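# Move shorts from hanger into basket, rehang hanger

## Task

Remove the shorts from their hanger and lower them into the basket. Do not let the shorts, or a third or more of them, fall in from above the basket rim, even if a gripper still holds part of them, since that can fail the task. The whole garment must end up inside the basket, and any cloth left draped over the rim lowers the result. Put the emptied hanger back on the rail. At the end, every other hanger must still be on the rail and the rack must be standing upright.

## Robot and tools

Robot: two arms, left_arm and right_arm, each with six revolute joints and a parallel two-finger gripper. Joint order for each arm, always: waist, shoulder, elbow, wrist pitch, wrist yaw, wrist roll. Stated ranges in radians: waist -2.618 to 3.054, shoulder 0.000 to 3.142, elbow 0.000 to 3.142, wrist pitch -1.571 to 1.571, wrist yaw -1.571 to 1.571, wrist roll -2.094 to 2.094. Real ends may differ by up to 0.059 rad either way. A call is refused if a target is over 0.059 rad beyond a range end and also beyond that joint's last reported angle. Targets past a real end are clipped there, and the result then may say "joint sent to its limit"; missing that line does not prove there is room left.

Scene frame: origin at table-top height, midway between the two nominal bases; +x points out over the table, +z up, +y toward left_arm. Left/right in camera images need not match arm names. Calibrated bases: left_arm at (-0.007, +0.364, +0.036) m, quat_wxyz (+1.000, 0, 0, +0.019); right_arm at (-0.044, -0.328, +0.045) m, quat_wxyz (+1.000, 0, 0, 0). Reported gripper pose may be off by a few centimetres, more when stretched out. The gripper's fingers point along its +z axis and close along its y axis; end_effector_position is the point between the pads, about 1 cm behind the tips.

A row is always 14 plain numbers covering both arms, even if one arm stays still: left_arm's six joint angles then its opening, then right_arm's six angles and opening. Joint values are absolute target angles in radians (same form as Joint positions), not offsets. Opening runs -1 (closed) to +1 (fully open); it too is an absolute command, so to keep a gripper unchanged resend its current command (0 is a real half-way command). To hold a still joint, resend its Joint targets value.

Tools:
- execute_actions(actions, cameras): actions is a list of actions; each action is a table of up to 15 rows, one per 1/30 s control step. A table shorter than 15 keeps its last row for the remaining steps. An empty list returns the state plus all camera images. cameras: list of names, ["all"], or [] for none; an unknown name voids the call.
- move(target, speed, blend, opening_speed, grip_force, blocking, cameras): target is one 14-number row or a list of up to 15 rows, all absolute joint targets; the joints of both arms are interpolated together, so grippers trace curves, and nothing is avoided on the way. speed: rad/s for the joint with farthest to travel, 0.01 to 12.57, default 0.5, one value or one per target. blend: radians by which corners may be cut between listed targets; 0 (default) stops at each. opening_speed: rate of change of the opening command per second, at least 0.2; use it to close gently on cloth. grip_force: newtons per finger pad, 10 to 50, one value or one per arm; it persists, and lower values close more slowly. blocking=false returns after about 0.5 s while motion continues; a new move then replaces it. The result adds a move: line, e.g. done, off_target (resting more than 0.035 rad from target), moving, held or fault, plus limits=held if steps were withheld. done does not mean no contact.
- wait(seconds): 0 to 10; arms keep the last command, a running move goes on.
- stop(): brakes the running move; faster moves need more room.
- zoom_image(camera, region): camera is cam_high, cam_low, cam_left_wrist or cam_right_wrist; region [x0, y0, x1, y1] in pixels from the top-left, at most 504 by 504; only cameras in the latest images.
- finished_scene(scene): integer, the current scene's number; irreversible.

Per control step each joint target can lead its measured angle by at most 0.339 rad (waist, shoulder, elbow) or 2.2 rad (wrist joints), and an arm whose targets would move its gripper over 200 mm is scaled back, so big moves take several actions.

Result lines: end_effector_position (m) and end_effector_quat_wxyz in the scene frame; Joint positions and Joint velocities per arm in joint order (rad, rad/s) then finger pad gap (m; 0.094 fully open); "within noise" for still arms; Joint targets (what joints are driven toward now); Tool commands; grip_measured on the -1..+1 scale (reads up to ~2.5 mm wide when empty); Joint torques in N m, positive toward larger angles, with offsets and noise, joints 1-3 wrapping at ±28; step readings of joint positions for action calls; "joint command not followed" when the clearance check altered targets; MOTOR HOT at 75 °C and OVER-TEMPERATURE FAULT at 90 °C, after which that arm folds and idles. Holding loads or straining toward unreachable poses heats motors.

Cameras: cam_high, cam_low, cam_left_wrist, cam_right_wrist, each 672x504.

Avoid: dropping the shorts from above the rim, leaving fabric over the rim, knocking other hangers off or tipping the rack, hitting fixed or heavy objects hard, arm-to-arm contact (including one gripper closing on the other's fingers), anything falling off the table, and releasing parts that are moving. To release, command an opening clearly above grip_measured.

Each tool is called after "Request:" as name([rows], argument=value, ...), one row to a line, values as JSON.

## Session

Request:
execute_actions(actions=[])

Scene clock: 0.00 s.
left_arm: end_effector_position=(+0.1695, +0.3717, +0.1478) grip_measured=+1.000 end_effector_quat_wxyz=(+0.383, -0.018, +0.924, +0.007) | right_arm: end_effector_position=(+0.1326, -0.3273, +0.1570) grip_measured=+1.000 end_effector_quat_wxyz=(+0.383, +0.000, +0.924, +0.000)
Joint positions: left_arm=[0 0.283 0.438 -0.94 0 0 0.094] | right_arm=[0 0.283 0.438 -0.94 0 0 0.094]
Joint velocities: within noise
Joint torques (N m): no reading
Motor temperatures (°C): left_arm=[27 31 32 34 31 27 29] | right_arm=[32 29 37 32 30 31 29]
Heat: left arm: 34 °C; right arm: 37 °C.
Joint targets: left_arm=[0.000 0.277 0.445 -0.940 0.000 0.000] | right_arm=[0.000 0.277 0.442 -0.949 0.000 0.000]
Tool commands: left_gripper/opening=+1.0 right_gripper/opening=+1.0

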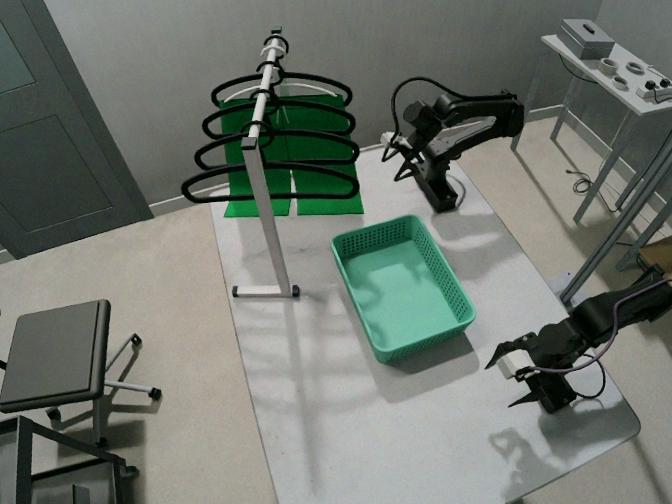

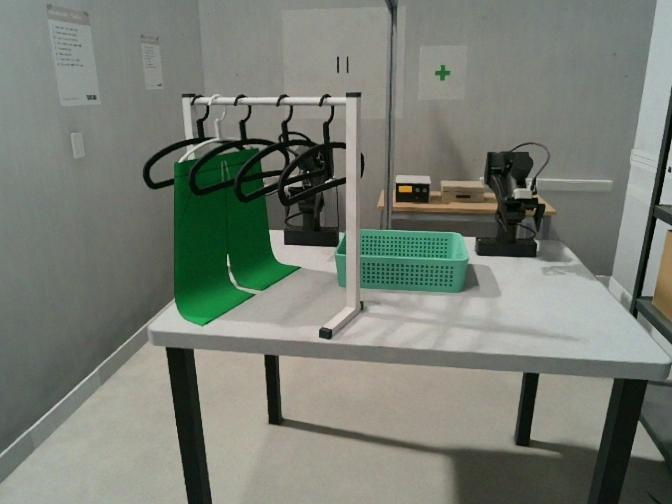

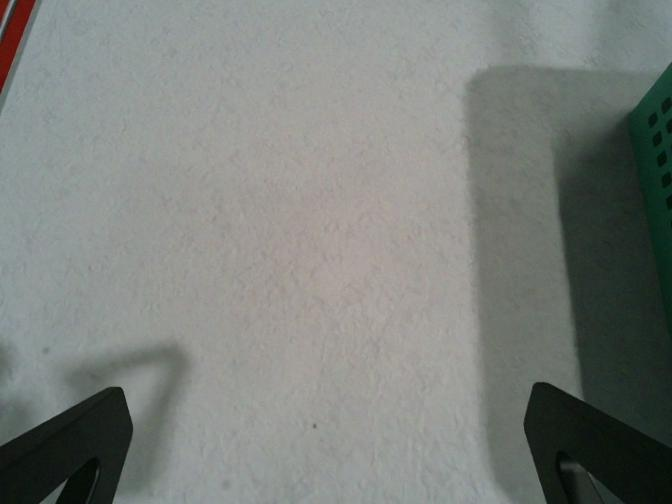

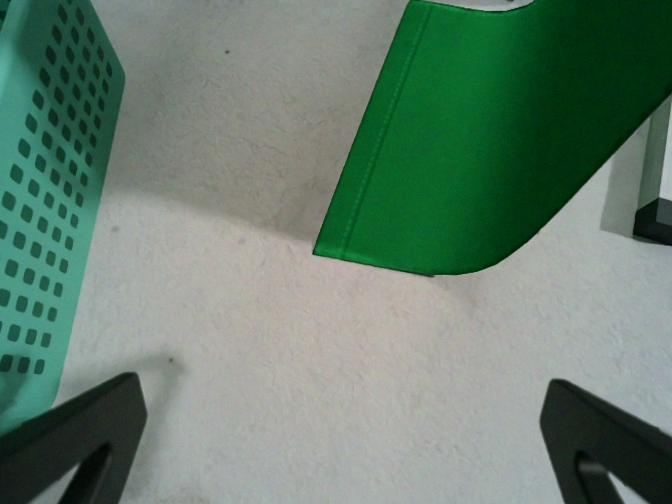

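Request:
zoom_image(camera="cam_low", region=[130, 80, 380, 340])

Request:
zoom_image(camera="cam_high", region=[170, 20, 390, 230])

Scaled by 1.938.

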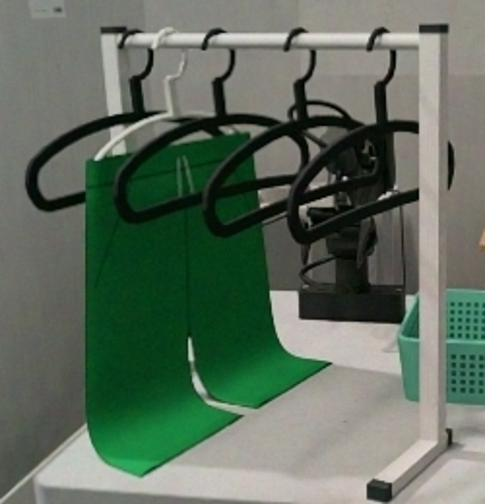

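Scaled by 2.291.

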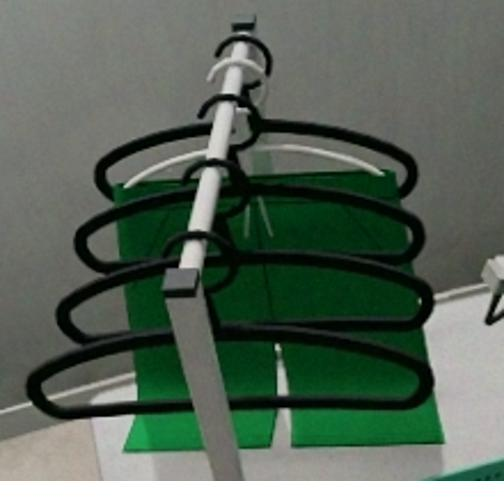

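Request:
move(target=[-0.7,0.4,1.0,-0.6,0,0,1,0,0.4,1.0,-0.6,0,0,1], speed=0.9, cameras=["all"])

Scene clock: 3.27 s.
left_arm: end_effector_position=(+0.1488, +0.2456, +0.4367) grip_measured=+1.000 end_effector_quat_wxyz=(+0.664, +0.229, +0.675, -0.225) | right_arm: end_effector_position=(+0.1521, -0.3273, +0.4500) grip_measured=+1.000 end_effector_quat_wxyz=(+0.705, +0.000, +0.709, +0.000)
Joint positions: left_arm=[-0.694 0.387 0.982 -0.612 0 0 0.094] | right_arm=[0 0.393 0.988 -0.601 0 0 0.094]
Joint torques (N m): left_arm=[-0.59 4.81 5.81 1.94 -0.01 0.02] | right_arm=[0.06 4.41 5.31 2.38 -0.04 -0.04]
Heat: left arm: 34 °C; right arm: 37 °C.
Joint targets: left_arm=[-0.700 0.400 1.000 -0.600 0.000 0.000] | right_arm=[0.000 0.400 1.000 -0.600 0.000 0.000]
move: done

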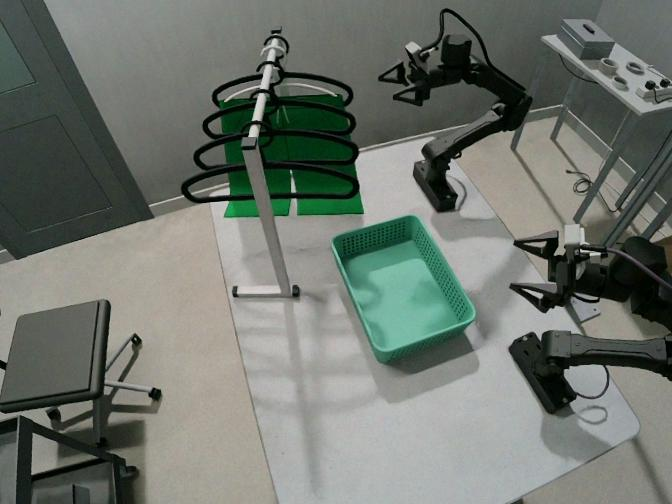

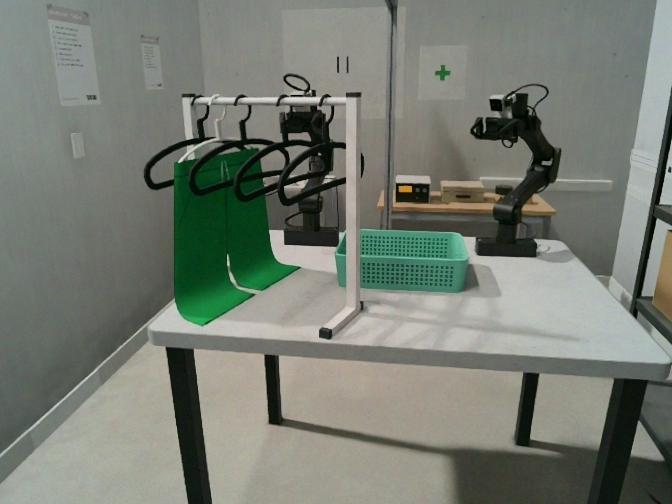

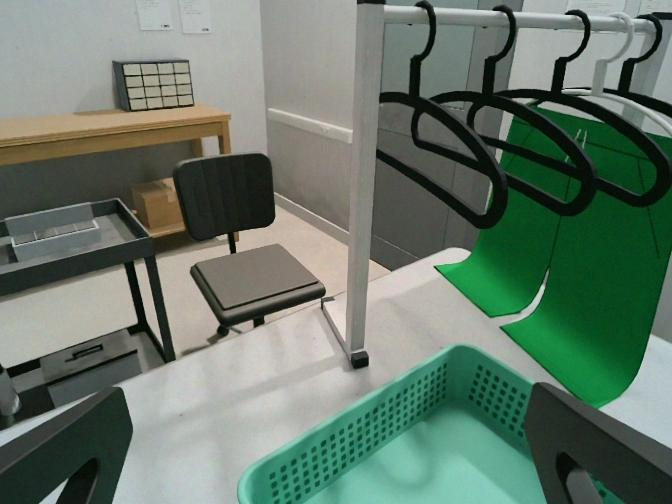

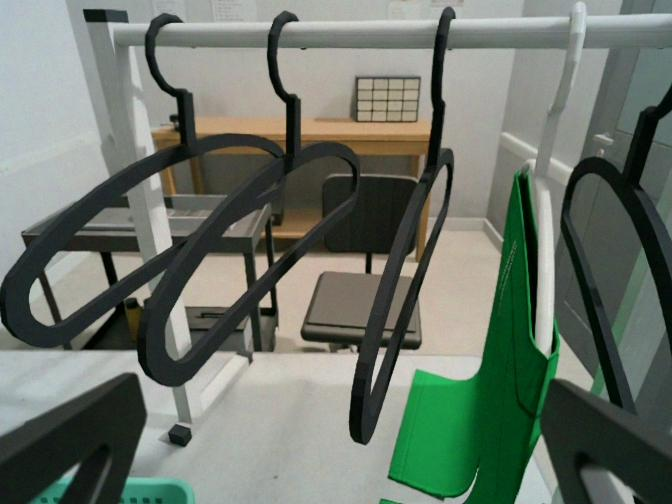

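Request:
move(target=[-0.7,0.4,1.0,-0.6,0,0,1,-0.57,0.876,1.051,-0.175,0.17,0,1], speed=0.7, cameras=["cam_right_wrist","cam_low","cam_high"])

Scene clock: 7.20 s.
left_arm: end_effector_position=(+0.1488, +0.2456, +0.4367) grip_measured=+1.000 end_effector_quat_wxyz=(+0.664, +0.229, +0.675, -0.225) | right_arm: end_effector_position=(+0.2233, -0.5307, +0.4521) grip_measured=+1.000 end_effector_quat_wxyz=(+0.648, +0.254, +0.674, -0.248)
Joint positions: left_arm=[-0.694 0.387 0.982 -0.612 0 0 0.094] | right_arm=[-0.565 0.881 1.024 -0.181 0.161 0 0.094]
Joint torques (N m): left_arm=[-0.58 4.81 5.81 1.94 -0.01 0.02] | right_arm=[-0.39 -0.81 7.77 2.38 0.1 -0.05]
Heat: left arm: 36 °C; right arm: 38 °C.
Joint targets: left_arm=[-0.700 0.400 1.000 -0.600 0.000 0.000] | right_arm=[-0.570 0.876 1.051 -0.175 0.170 0.000]
move: done
Images, in order (width x height): cam_high 672x504, cam_low 672x504, cam_right_wrist 672x504.

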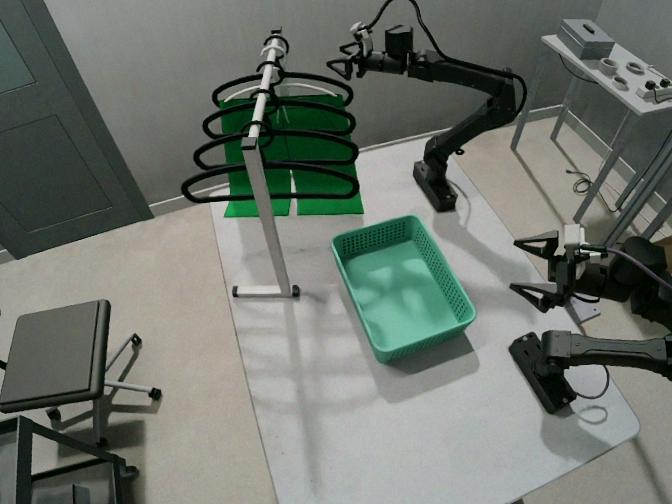

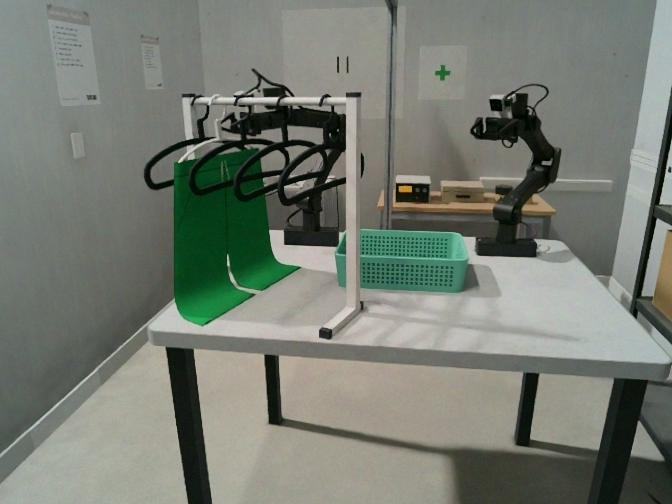

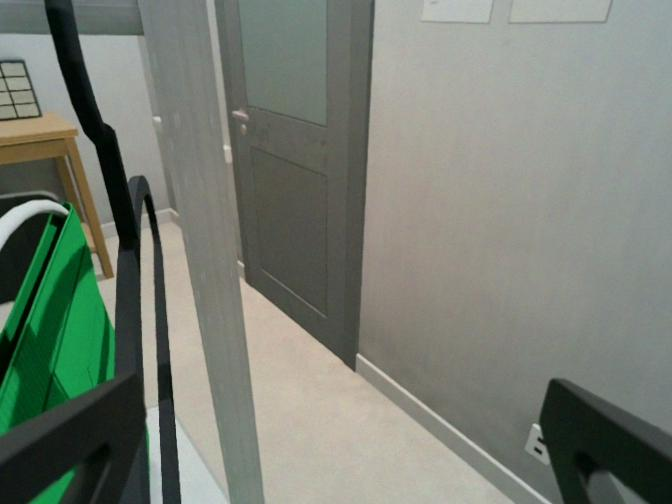

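Request:
move(target=[-0.7,0.4,1.0,-0.6,0,0,1,-0.253,1.025,1.29,-0.35,0.147,0,-0.05], speed=0.5, cameras=["cam_right_wrist","cam_low","cam_high"])

Scene clock: 10.47 s.
left_arm: end_effector_position=(+0.1488, +0.2456, +0.4367) grip_measured=+1.000 end_effector_quat_wxyz=(+0.664, +0.229, +0.675, -0.225) | right_arm: end_effector_position=(+0.2906, -0.4439, +0.4869) grip_measured=-0.048 end_effector_quat_wxyz=(+0.665, +0.145, +0.719, -0.143)
Joint positions: left_arm=[-0.694 0.387 0.982 -0.612 0 0 0.094] | right_arm=[-0.258 1.02 1.264 -0.32 0.153 0 0.045]
Joint torques (N m): left_arm=[-0.59 4.82 5.81 1.94 -0.01 0.02] | right_arm=[0.51 -1.07 7.51 1.96 -0.04 -0.02]
Heat: left arm: 37 °C; right arm: 39 °C.
Joint targets: left_arm=[-0.700 0.400 1.000 -0.600 0.000 0.000] | right_arm=[-0.253 1.025 1.290 -0.350 0.147 0.000]
move: done
Images, in order (width x height): cam_high 672x504, cam_low 672x504, cam_right_wrist 672x504.

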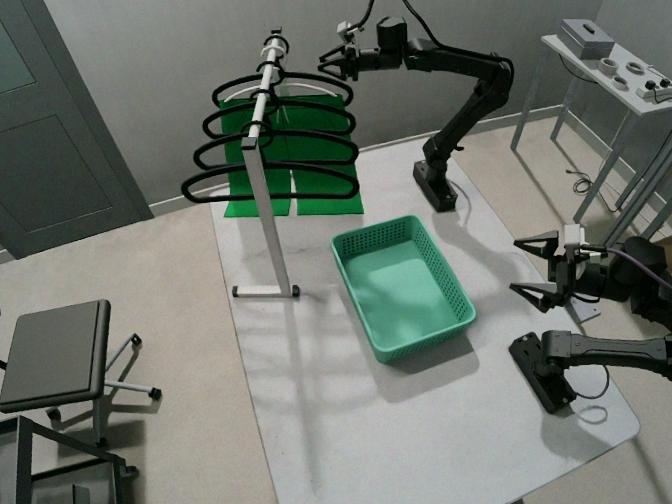

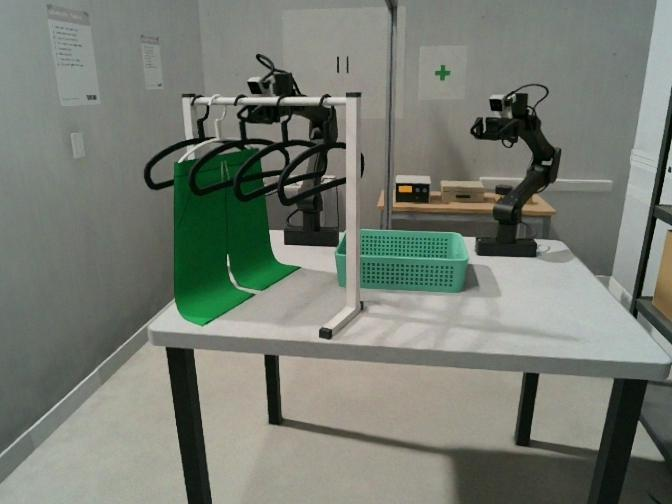

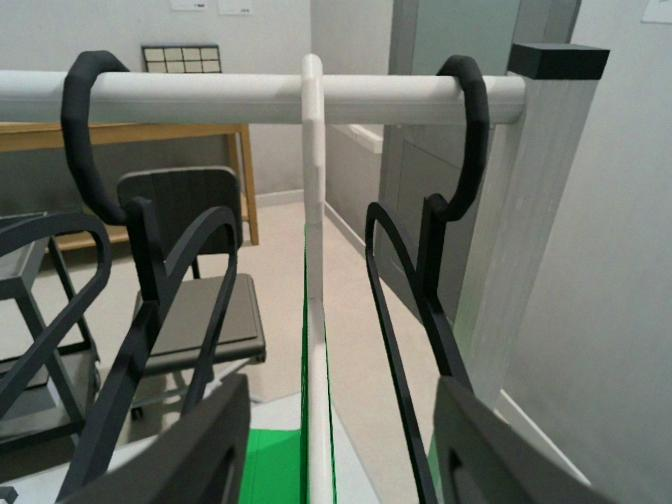

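Request:
move(target=[-0.7,0.4,1.0,-0.6,0,0,1,-0.279,1.274,1.375,-0.18,0.121,0,-0.05], speed=0.3, cameras=["cam_right_wrist"])

Scene clock: 12.50 s.
left_arm: end_effector_position=(+0.1488, +0.2456, +0.4367) grip_measured=+1.000 end_effector_quat_wxyz=(+0.664, +0.229, +0.675, -0.225) | right_arm: end_effector_position=(+0.3626, -0.4652, +0.4674) grip_measured=-0.048 end_effector_quat_wxyz=(+0.654, +0.144, +0.730, -0.138)
Joint positions: left_arm=[-0.694 0.387 0.982 -0.612 0 0 0.094] | right_arm=[-0.273 1.267 1.345 -0.186 0.13 0 0.045]
Joint torques (N m): left_arm=[-0.59 4.81 5.79 1.95 -0.01 0.02] | right_arm=[-0.51 -3.43 8.03 2.41 -0.07 -0.01]
Heat: left arm: 37 °C; right arm: 39 °C.
Joint targets: left_arm=[-0.700 0.400 1.000 -0.600 0.000 0.000] | right_arm=[-0.279 1.274 1.375 -0.180 0.121 0.000]
move: done
Images, in order (width x height): cam_right_wrist 672x504.

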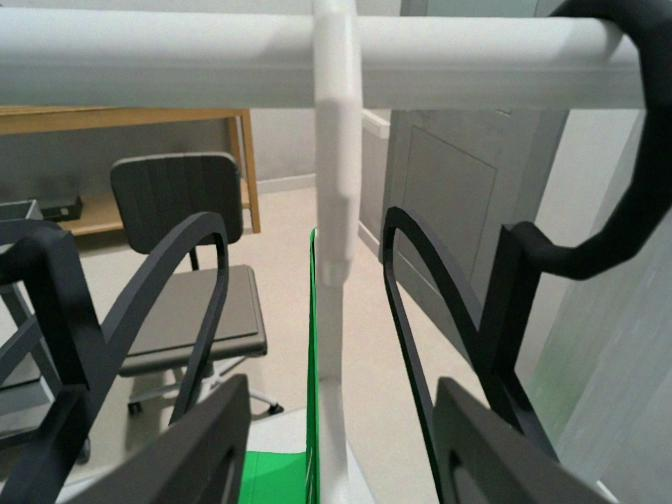

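Request:
move(target=[-0.7,0.4,1.0,-0.6,0,0,1,-0.296,1.399,1.428,-0.10,0.104,0,-0.05], speed=0.3, cameras=["cam_right_wrist","cam_high"])

Scene clock: 14.07 s.
left_arm: end_effector_position=(+0.1488, +0.2456, +0.4367) grip_measured=+1.000 end_effector_quat_wxyz=(+0.664, +0.229, +0.675, -0.225) | right_arm: end_effector_position=(+0.3963, -0.4799, +0.4618) grip_measured=-0.048 end_effector_quat_wxyz=(+0.658, +0.144, +0.726, -0.138)
Joint positions: left_arm=[-0.694 0.387 0.982 -0.612 0 0 0.094] | right_arm=[-0.29 1.39 1.4 -0.106 0.113 0 0.045]
Joint torques (N m): left_arm=[-0.59 4.82 5.82 1.95 -0.01 0.02] | right_arm=[-0.51 -4.63 8.05 2.45 -0.09 -0.01]
Heat: left arm: 37 °C; right arm: 40 °C.
Joint targets: left_arm=[-0.700 0.400 1.000 -0.600 0.000 0.000] | right_arm=[-0.296 1.399 1.428 -0.100 0.104 0.000]
move: done
Images, in order (width x height): cam_high 672x504, cam_right_wrist 672x504.

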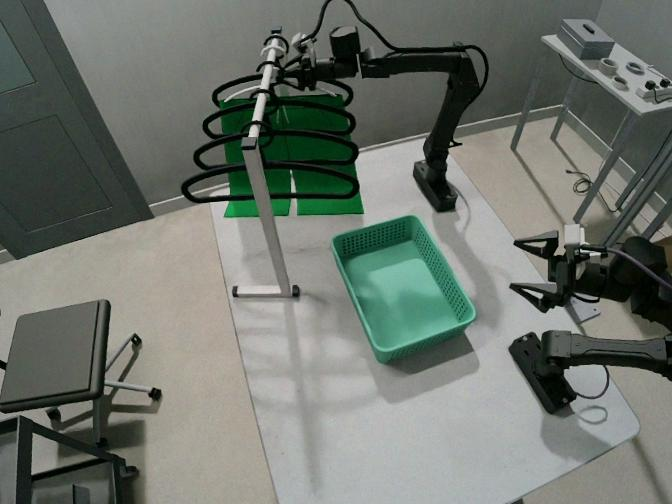

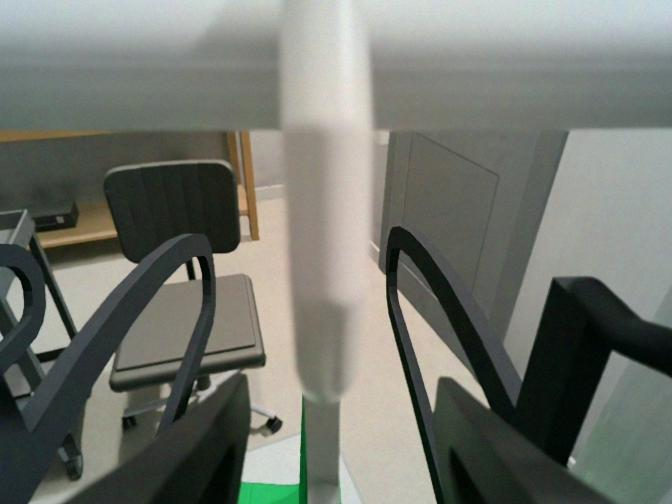

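Request:
move(target=[-0.7,0.4,1.0,-0.6,0,0,1,-0.296,1.399,1.428,-0.10,0.104,0,-1], opening_speed=0.7, cameras=["cam_right_wrist"])

Scene clock: 16.03 s.
left_arm: end_effector_position=(+0.1488, +0.2456, +0.4367) grip_measured=+1.000 end_effector_quat_wxyz=(+0.664, +0.229, +0.675, -0.225) | right_arm: end_effector_position=(+0.3970, -0.4785, +0.4618) grip_measured=-0.863 end_effector_quat_wxyz=(+0.659, +0.141, +0.726, -0.135)
Joint positions: left_arm=[-0.694 0.387 0.982 -0.612 0 0 0.094] | right_arm=[-0.29 1.39 1.4 -0.106 0.104 0 0.006]
Joint torques (N m): left_arm=[-0.59 4.81 5.81 1.95 -0.02 0.02] | right_arm=[-0.62 -4.46 8.13 2.44 -0.03 -0.04]
Heat: left arm: 38 °C; right arm: 40 °C.
Joint targets: left_arm=[-0.700 0.400 1.000 -0.600 0.000 0.000] | right_arm=[-0.296 1.399 1.428 -0.100 0.104 0.000]
move: done
Images, in order (width x height): cam_right_wrist 672x504.

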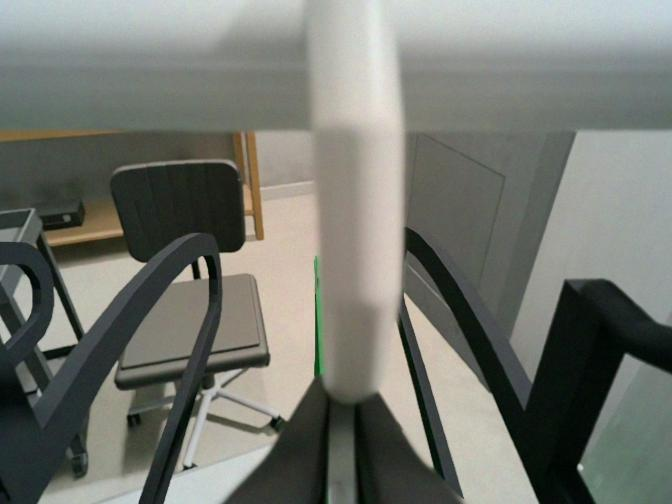

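Request:
move(target=[-0.7,0.4,1.0,-0.6,0,0,1,-0.296,1.488,1.767,-0.35,0.104,0,-1], speed=0.3, cameras=["cam_right_wrist","cam_high","cam_low"])

Scene clock: 17.87 s.
left_arm: end_effector_position=(+0.1488, +0.2456, +0.4367) grip_measured=+1.000 end_effector_quat_wxyz=(+0.664, +0.229, +0.675, -0.225) | right_arm: end_effector_position=(+0.3996, -0.4792, +0.4984) grip_measured=-0.866 end_effector_quat_wxyz=(+0.630, +0.143, +0.751, -0.132)
Joint positions: left_arm=[-0.694 0.387 0.982 -0.612 0 0 0.094] | right_arm=[-0.29 1.486 1.718 -0.404 0.104 0 0.006]
Joint torques (N m): left_arm=[-0.58 4.81 5.81 1.95 -0.01 0.02] | right_arm=[-0.59 -5.65 9.57 3.01 0.06 -0.06]
Heat: left arm: 38 °C; right arm: 40 °C.
Joint targets: left_arm=[-0.700 0.400 1.000 -0.600 0.000 0.000] | right_arm=[-0.296 1.488 1.767 -0.350 0.104 0.000]
move: off_target (right_arm); right_arm: the wrist pitch is farthest, 0.054 rad from its target
Images, in order (width x height): cam_high 672x504, cam_low 672x504, cam_right_wrist 672x504.

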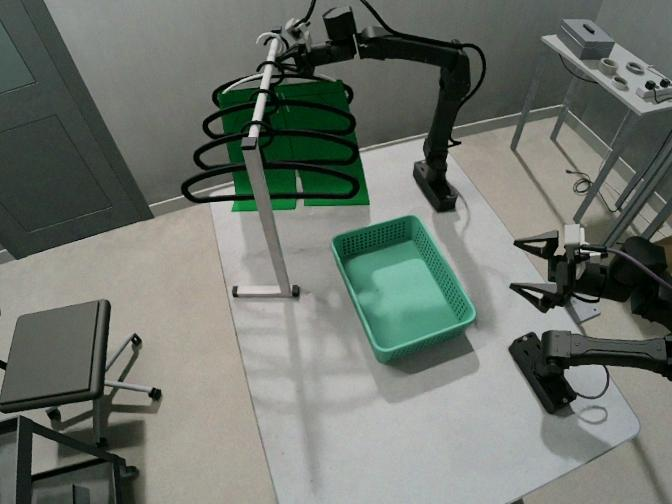

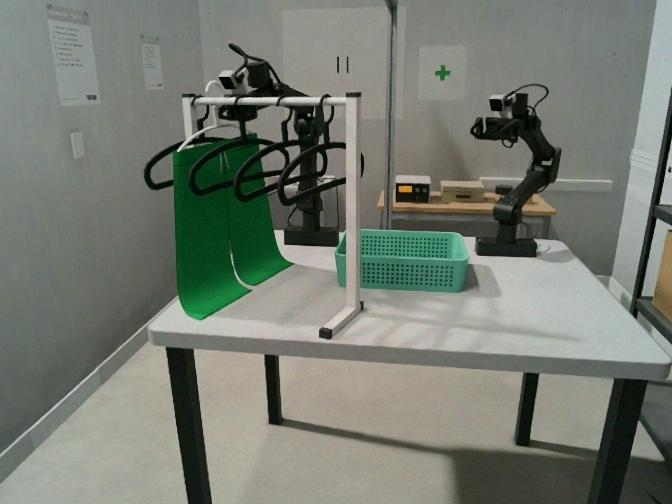

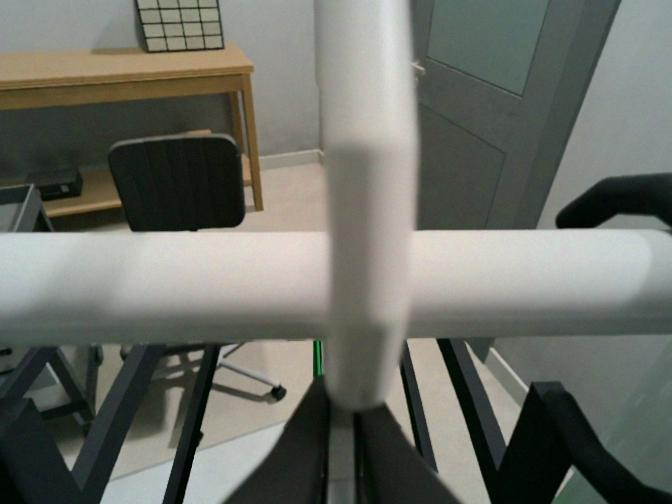

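Request:
zoom_image(camera="cam_low", region=[170, 60, 260, 150])

Request:
zoom_image(camera="cam_high", region=[200, 0, 380, 135])

Scaled by 5.600.

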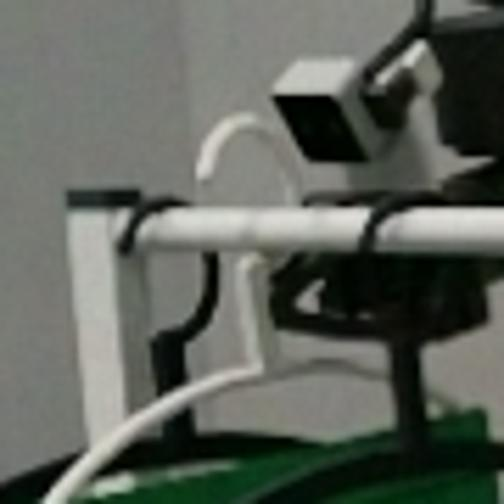

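Scaled by 2.800.

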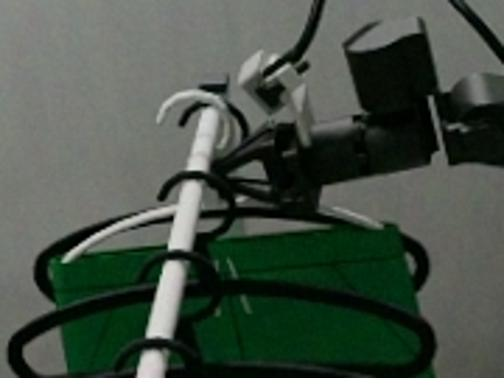

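Request:
move([
  [-0.7,0.4,1.0,-0.6,0,0,1,-0.296,1.577,2.053,-0.476,0.104,0,-1],
  [-0.7,0.4,1.0,-0.6,0,0,1,-0.152,1.127,1.79,-0.67,0.248,0,-1],
], speed=0.35, blend=[0.03,0], cameras=["cam_right_wrist","cam_high","cam_low"])

Scene clock: 23.57 s.
left_arm: end_effector_position=(+0.1488, +0.2456, +0.4367) grip_measured=+1.000 end_effector_quat_wxyz=(+0.664, +0.229, +0.675, -0.225) | right_arm: end_effector_position=(+0.2587, -0.4184, +0.5802) grip_measured=-0.867 end_effector_quat_wxyz=(+0.665, +0.138, +0.721, -0.140)
Joint positions: left_arm=[-0.694 0.387 0.982 -0.612 0 0 0.094] | right_arm=[-0.158 1.14 1.792 -0.731 0.237 0 0.006]
Joint torques (N m): left_arm=[-0.59 4.81 5.81 1.95 -0.01 0.02] | right_arm=[0.68 -2.04 4.03 3.05 0.12 -0.05]
Motor temperatures (°C): left_arm=[27 32 33 39 31 27 29] | right_arm=[32 30 41 39 30 30 30]
Heat: left arm: 39 °C; right arm: 41 °C.
Joint targets: left_arm=[-0.700 0.400 1.000 -0.600 0.000 0.000] | right_arm=[-0.152 1.127 1.790 -0.670 0.248 0.000]
move: off_target (right_arm); right_arm: the wrist pitch is farthest, 0.061 rad from its target
Images, in order (width x height): cam_high 672x504, cam_low 672x504, cam_right_wrist 672x504.

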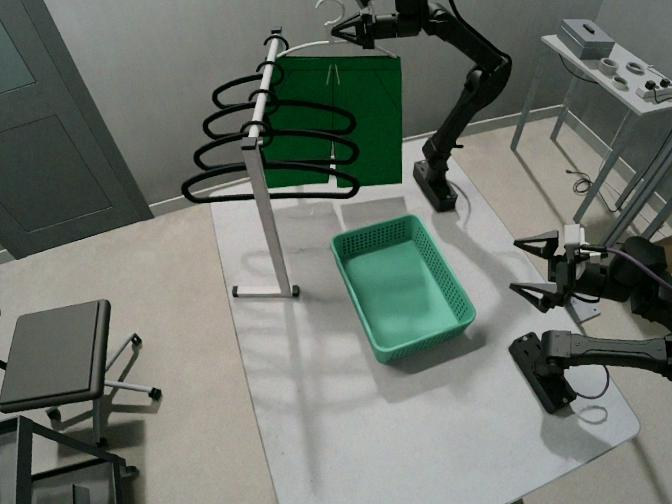

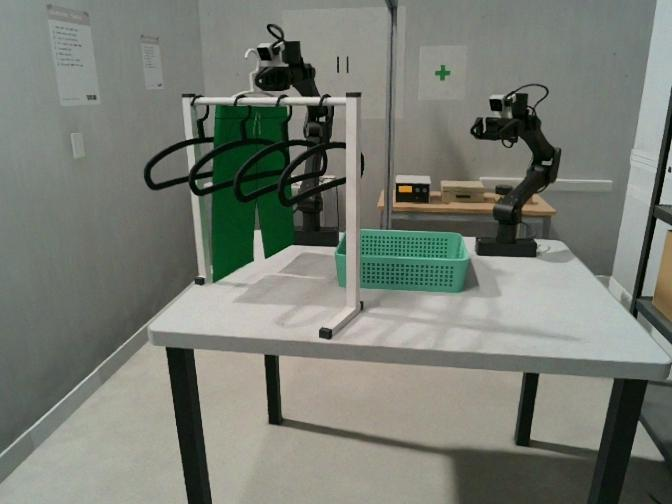

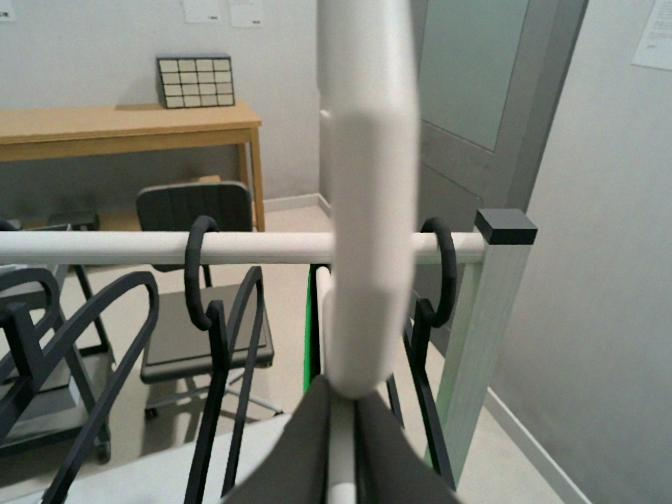

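Request:
move([
  [-0.4,0.4,1.0,-0.6,0,0,1,-0.2,0.86,1.92,-1.05,0.15,0,-1],
  [0,0.4,1.0,-0.6,0,0,1,0.6,0.86,1.92,-1.05,-0.2,0,-1],
  [0,0.4,1.0,-0.6,0,0,1,0.23,1.221,1.95,-0.716,-1.07,0,-1],
], speed=0.45, blend=[0.1,0.1,0], cameras=["all"])

Scene clock: 29.17 s.
left_arm: end_effector_position=(+0.1885, +0.3712, +0.4367) grip_measured=+1.000 end_effector_quat_wxyz=(+0.701, -0.012, +0.713, +0.011) | right_arm: end_effector_position=(+0.1536, -0.1186, +0.6003) grip_measured=-0.867 end_effector_quat_wxyz=(+0.537, -0.413, +0.592, +0.436)
Joint positions: left_arm=[-0.006 0.387 0.982 -0.612 0 0 0.094] | right_arm=[0.236 1.227 1.915 -0.773 -1.053 0 0.006]
Joint torques (N m): left_arm=[0.5 4.81 5.81 1.95 -0.01 0.02] | right_arm=[-0.39 -1.73 6.61 2.61 -0.25 0.02]
Heat: left arm: 40 °C; right arm: 41 °C.
Joint targets: left_arm=[0.000 0.400 1.000 -0.600 0.000 0.000] | right_arm=[0.230 1.221 1.950 -0.716 -1.070 0.000]
move: off_target (right_arm); right_arm: the wrist pitch is farthest, 0.057 rad from its target

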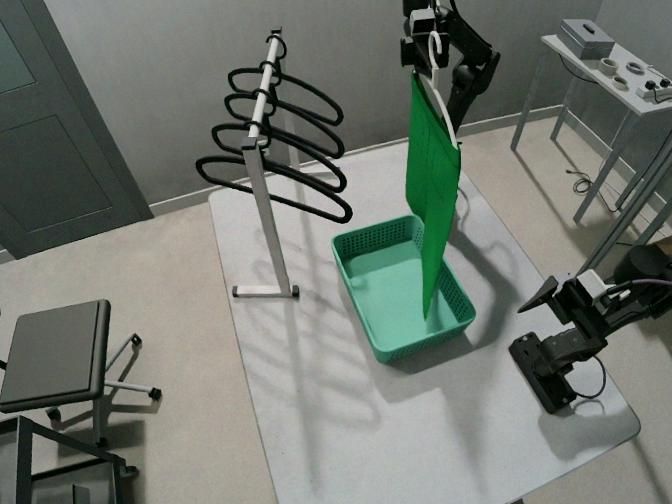

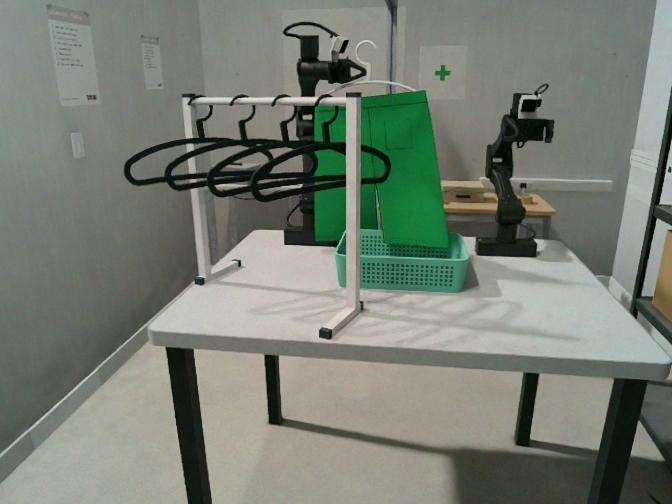

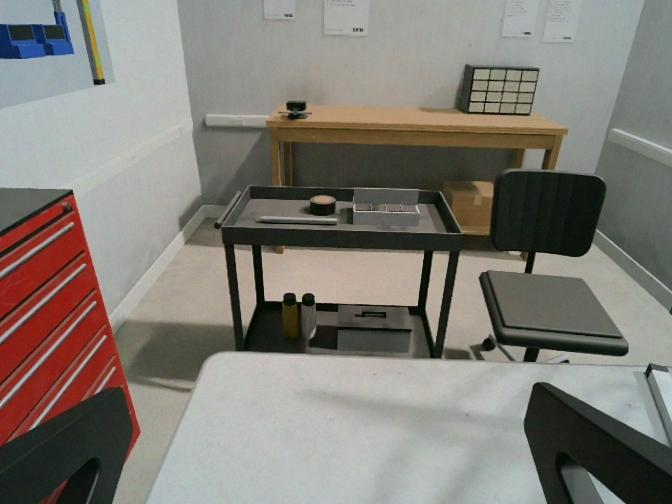

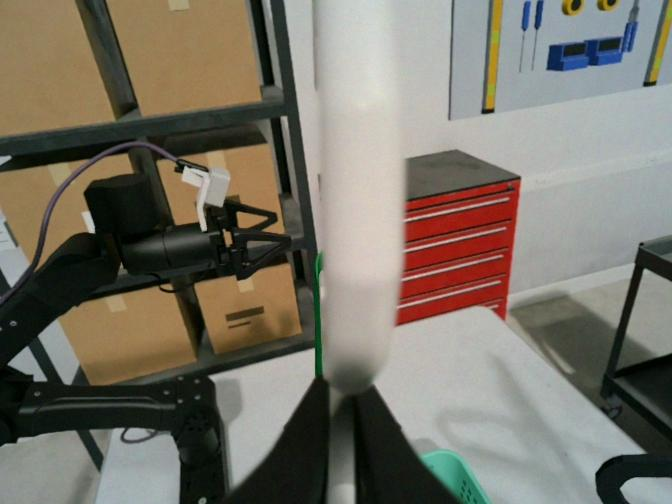

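Request:
move(target=[0,0.4,1.0,-0.6,0,0,1,0.427,1.823,2.44,-0.608,-1.073,0,-1], speed=0.35, cameras=["cam_high","cam_low","cam_right_wrist"])

Scene clock: 32.07 s.
left_arm: end_effector_position=(+0.1885, +0.3712, +0.4367) grip_measured=+1.000 end_effector_quat_wxyz=(+0.701, -0.012, +0.713, +0.011) | right_arm: end_effector_position=(+0.2699, -0.0138, +0.5914) grip_measured=-0.867 end_effector_quat_wxyz=(+0.495, -0.468, +0.549, +0.485)
Joint positions: left_arm=[-0.006 0.387 0.982 -0.612 0 0 0.094] | right_arm=[0.422 1.821 2.404 -0.663 -1.058 0 0.006]
Joint torques (N m): left_arm=[0.5 4.81 5.81 1.95 -0.01 0.02] | right_arm=[0.18 -7.28 7.01 2.6 -0.19 -0.01]
Heat: left arm: 40 °C; right arm: 41 °C.
Joint targets: left_arm=[0.000 0.400 1.000 -0.600 0.000 0.000] | right_arm=[0.427 1.823 2.440 -0.608 -1.073 0.000]
move: off_target (right_arm); right_arm: the wrist pitch is farthest, 0.055 rad from its target
Images, in order (width x height): cam_high 672x504, cam_low 672x504, cam_right_wrist 672x504.

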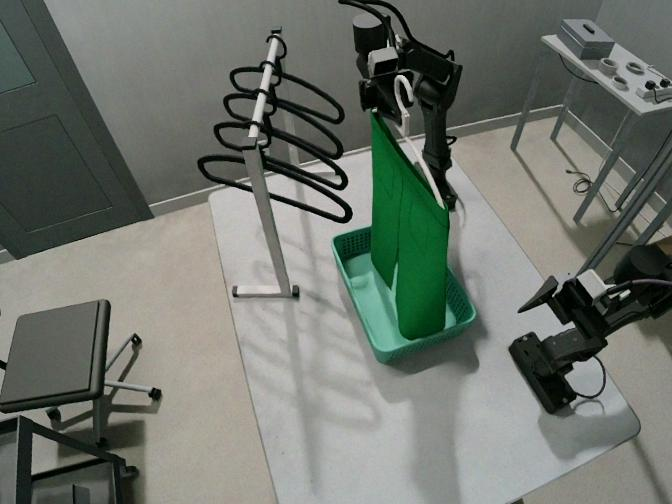

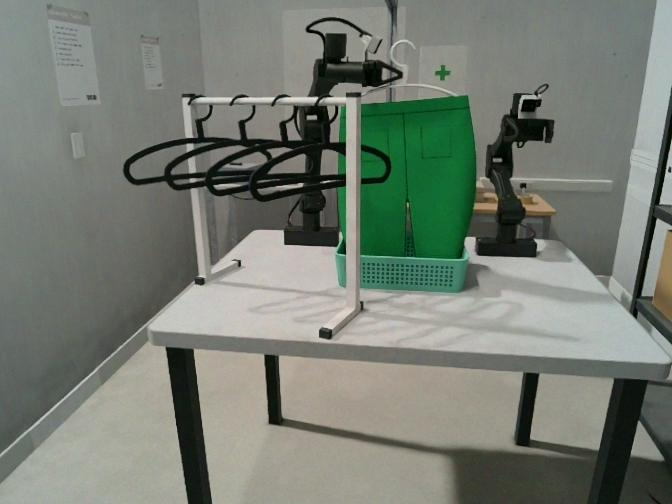

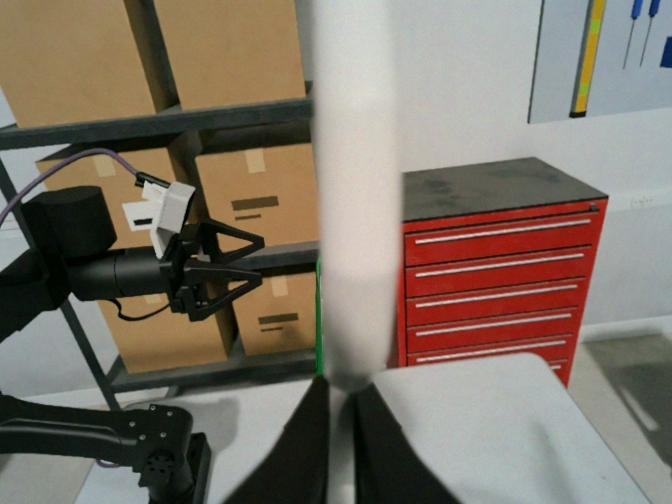

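Request:
move([
  [0,0.4,1.0,-0.6,0,0,1,0.423,1.419,1.472,-0.043,-1.077,0,-1],
  [0,0.4,1.0,-0.6,0,0,1,0.3436,1.665,1.20,0.475,-1.156,0,-1],
], speed=0.35, blend=[0.08,0], cameras=["cam_high","cam_low","cam_right_wrist"])

Scene clock: 37.57 s.
left_arm: end_effector_position=(+0.1885, +0.3712, +0.4367) grip_measured=+1.000 end_effector_quat_wxyz=(+0.701, -0.012, +0.713, +0.011) | right_arm: end_effector_position=(+0.3075, -0.0242, +0.3720) grip_measured=-0.867 end_effector_quat_wxyz=(+0.513, -0.479, +0.523, +0.483)
Joint positions: left_arm=[-0.006 0.387 0.982 -0.612 0 0 0.094] | right_arm=[0.35 1.658 1.209 0.433 -1.146 0 0.006]
Joint torques (N m): left_arm=[0.5 4.82 5.81 1.94 -0.02 0.02] | right_arm=[-0.5 -7.25 5.15 2.36 -0.18 -0.02]
Heat: left arm: 41 °C; right arm: 41 °C.
Joint targets: left_arm=[0.000 0.400 1.000 -0.600 0.000 0.000] | right_arm=[0.344 1.665 1.200 0.475 -1.156 0.000]
move: off_target (right_arm); right_arm: the wrist pitch is farthest, 0.042 rad from its target
Images, in order (width x height): cam_high 672x504, cam_low 672x504, cam_right_wrist 672x504.

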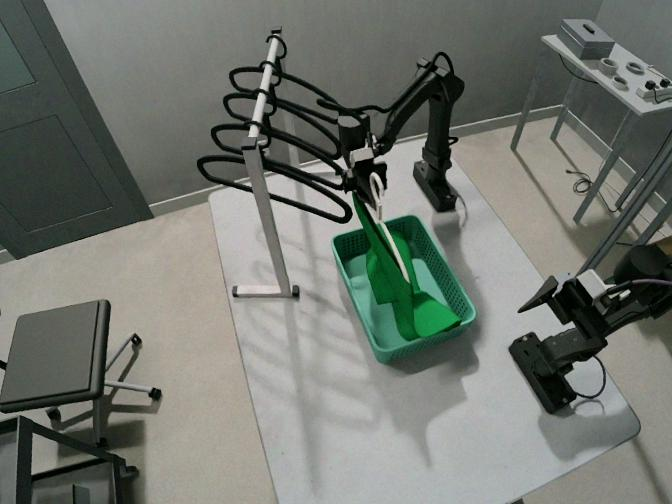

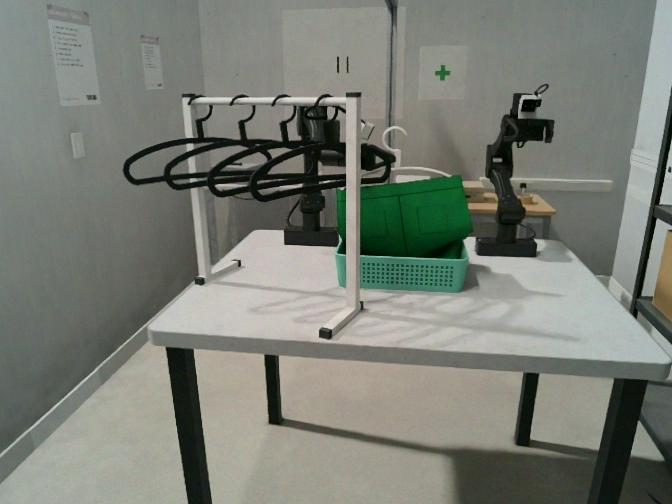

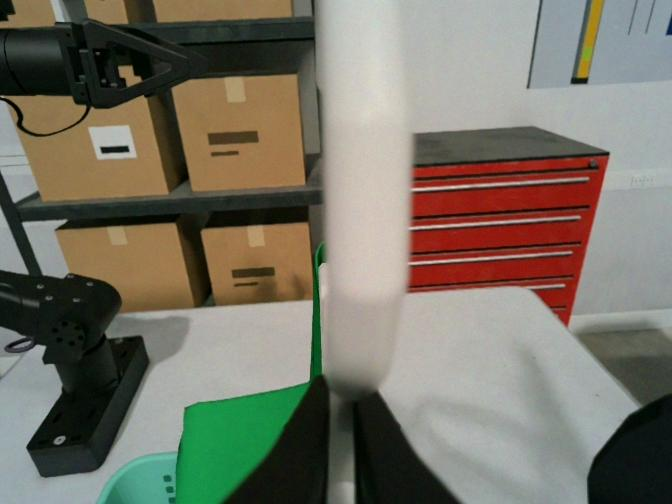

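Request:
move(target=[0,0.4,1.0,-0.6,0,0,1,0.397,1.687,0.765,0.89,-1.103,0,-1], speed=0.35, cameras=["cam_high","cam_low","cam_right_wrist"])

Request:
zoom_image(camera="cam_high", region=[310, 130, 510, 380])

Scene clock: 39.83 s.
left_arm: end_effector_position=(+0.1885, +0.3712, +0.4367) grip_measured=+1.000 end_effector_quat_wxyz=(+0.701, -0.012, +0.713, +0.011) | right_arm: end_effector_position=(+0.2615, -0.0262, +0.2659) grip_measured=-0.867 end_effector_quat_wxyz=(+0.505, -0.477, +0.530, +0.487)
Joint positions: left_arm=[-0.006 0.387 0.982 -0.612 0 0 0.094] | right_arm=[0.392 1.674 0.776 0.859 -1.108 0 0.006]
Joint torques (N m): left_arm=[0.49 4.81 5.82 1.94 -0.01 0.02] | right_arm=[0.28 -5.9 4.03 2.29 0.02 -0.01]
Heat: left arm: 41 °C; right arm: 40 °C.
Joint targets: left_arm=[0.000 0.400 1.000 -0.600 0.000 0.000] | right_arm=[0.397 1.687 0.765 0.890 -1.103 0.000]
move: done
Images, in order (width x height): cam_high 672x504, cam_low 672x504, cam_right_wrist 672x504.

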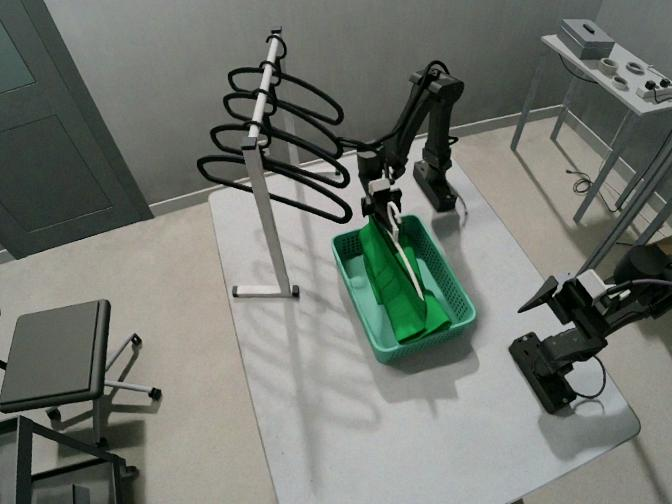

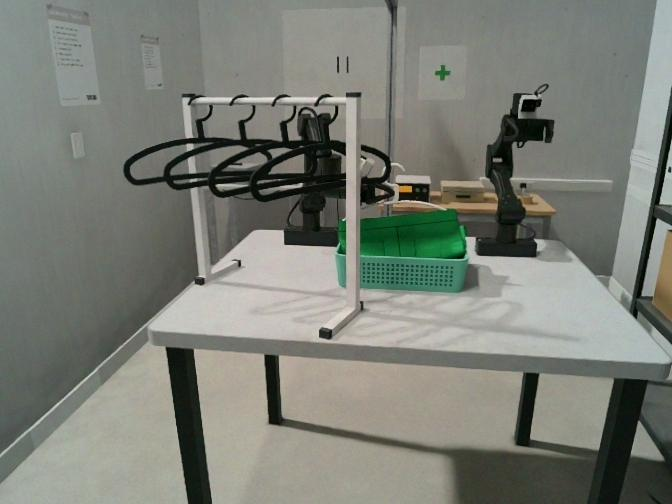

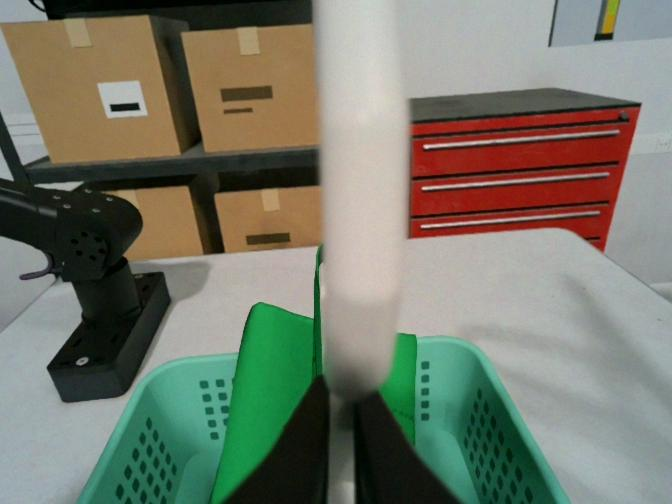

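Scaled by 2.016.

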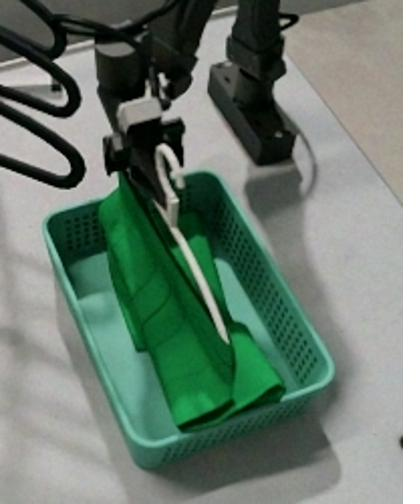

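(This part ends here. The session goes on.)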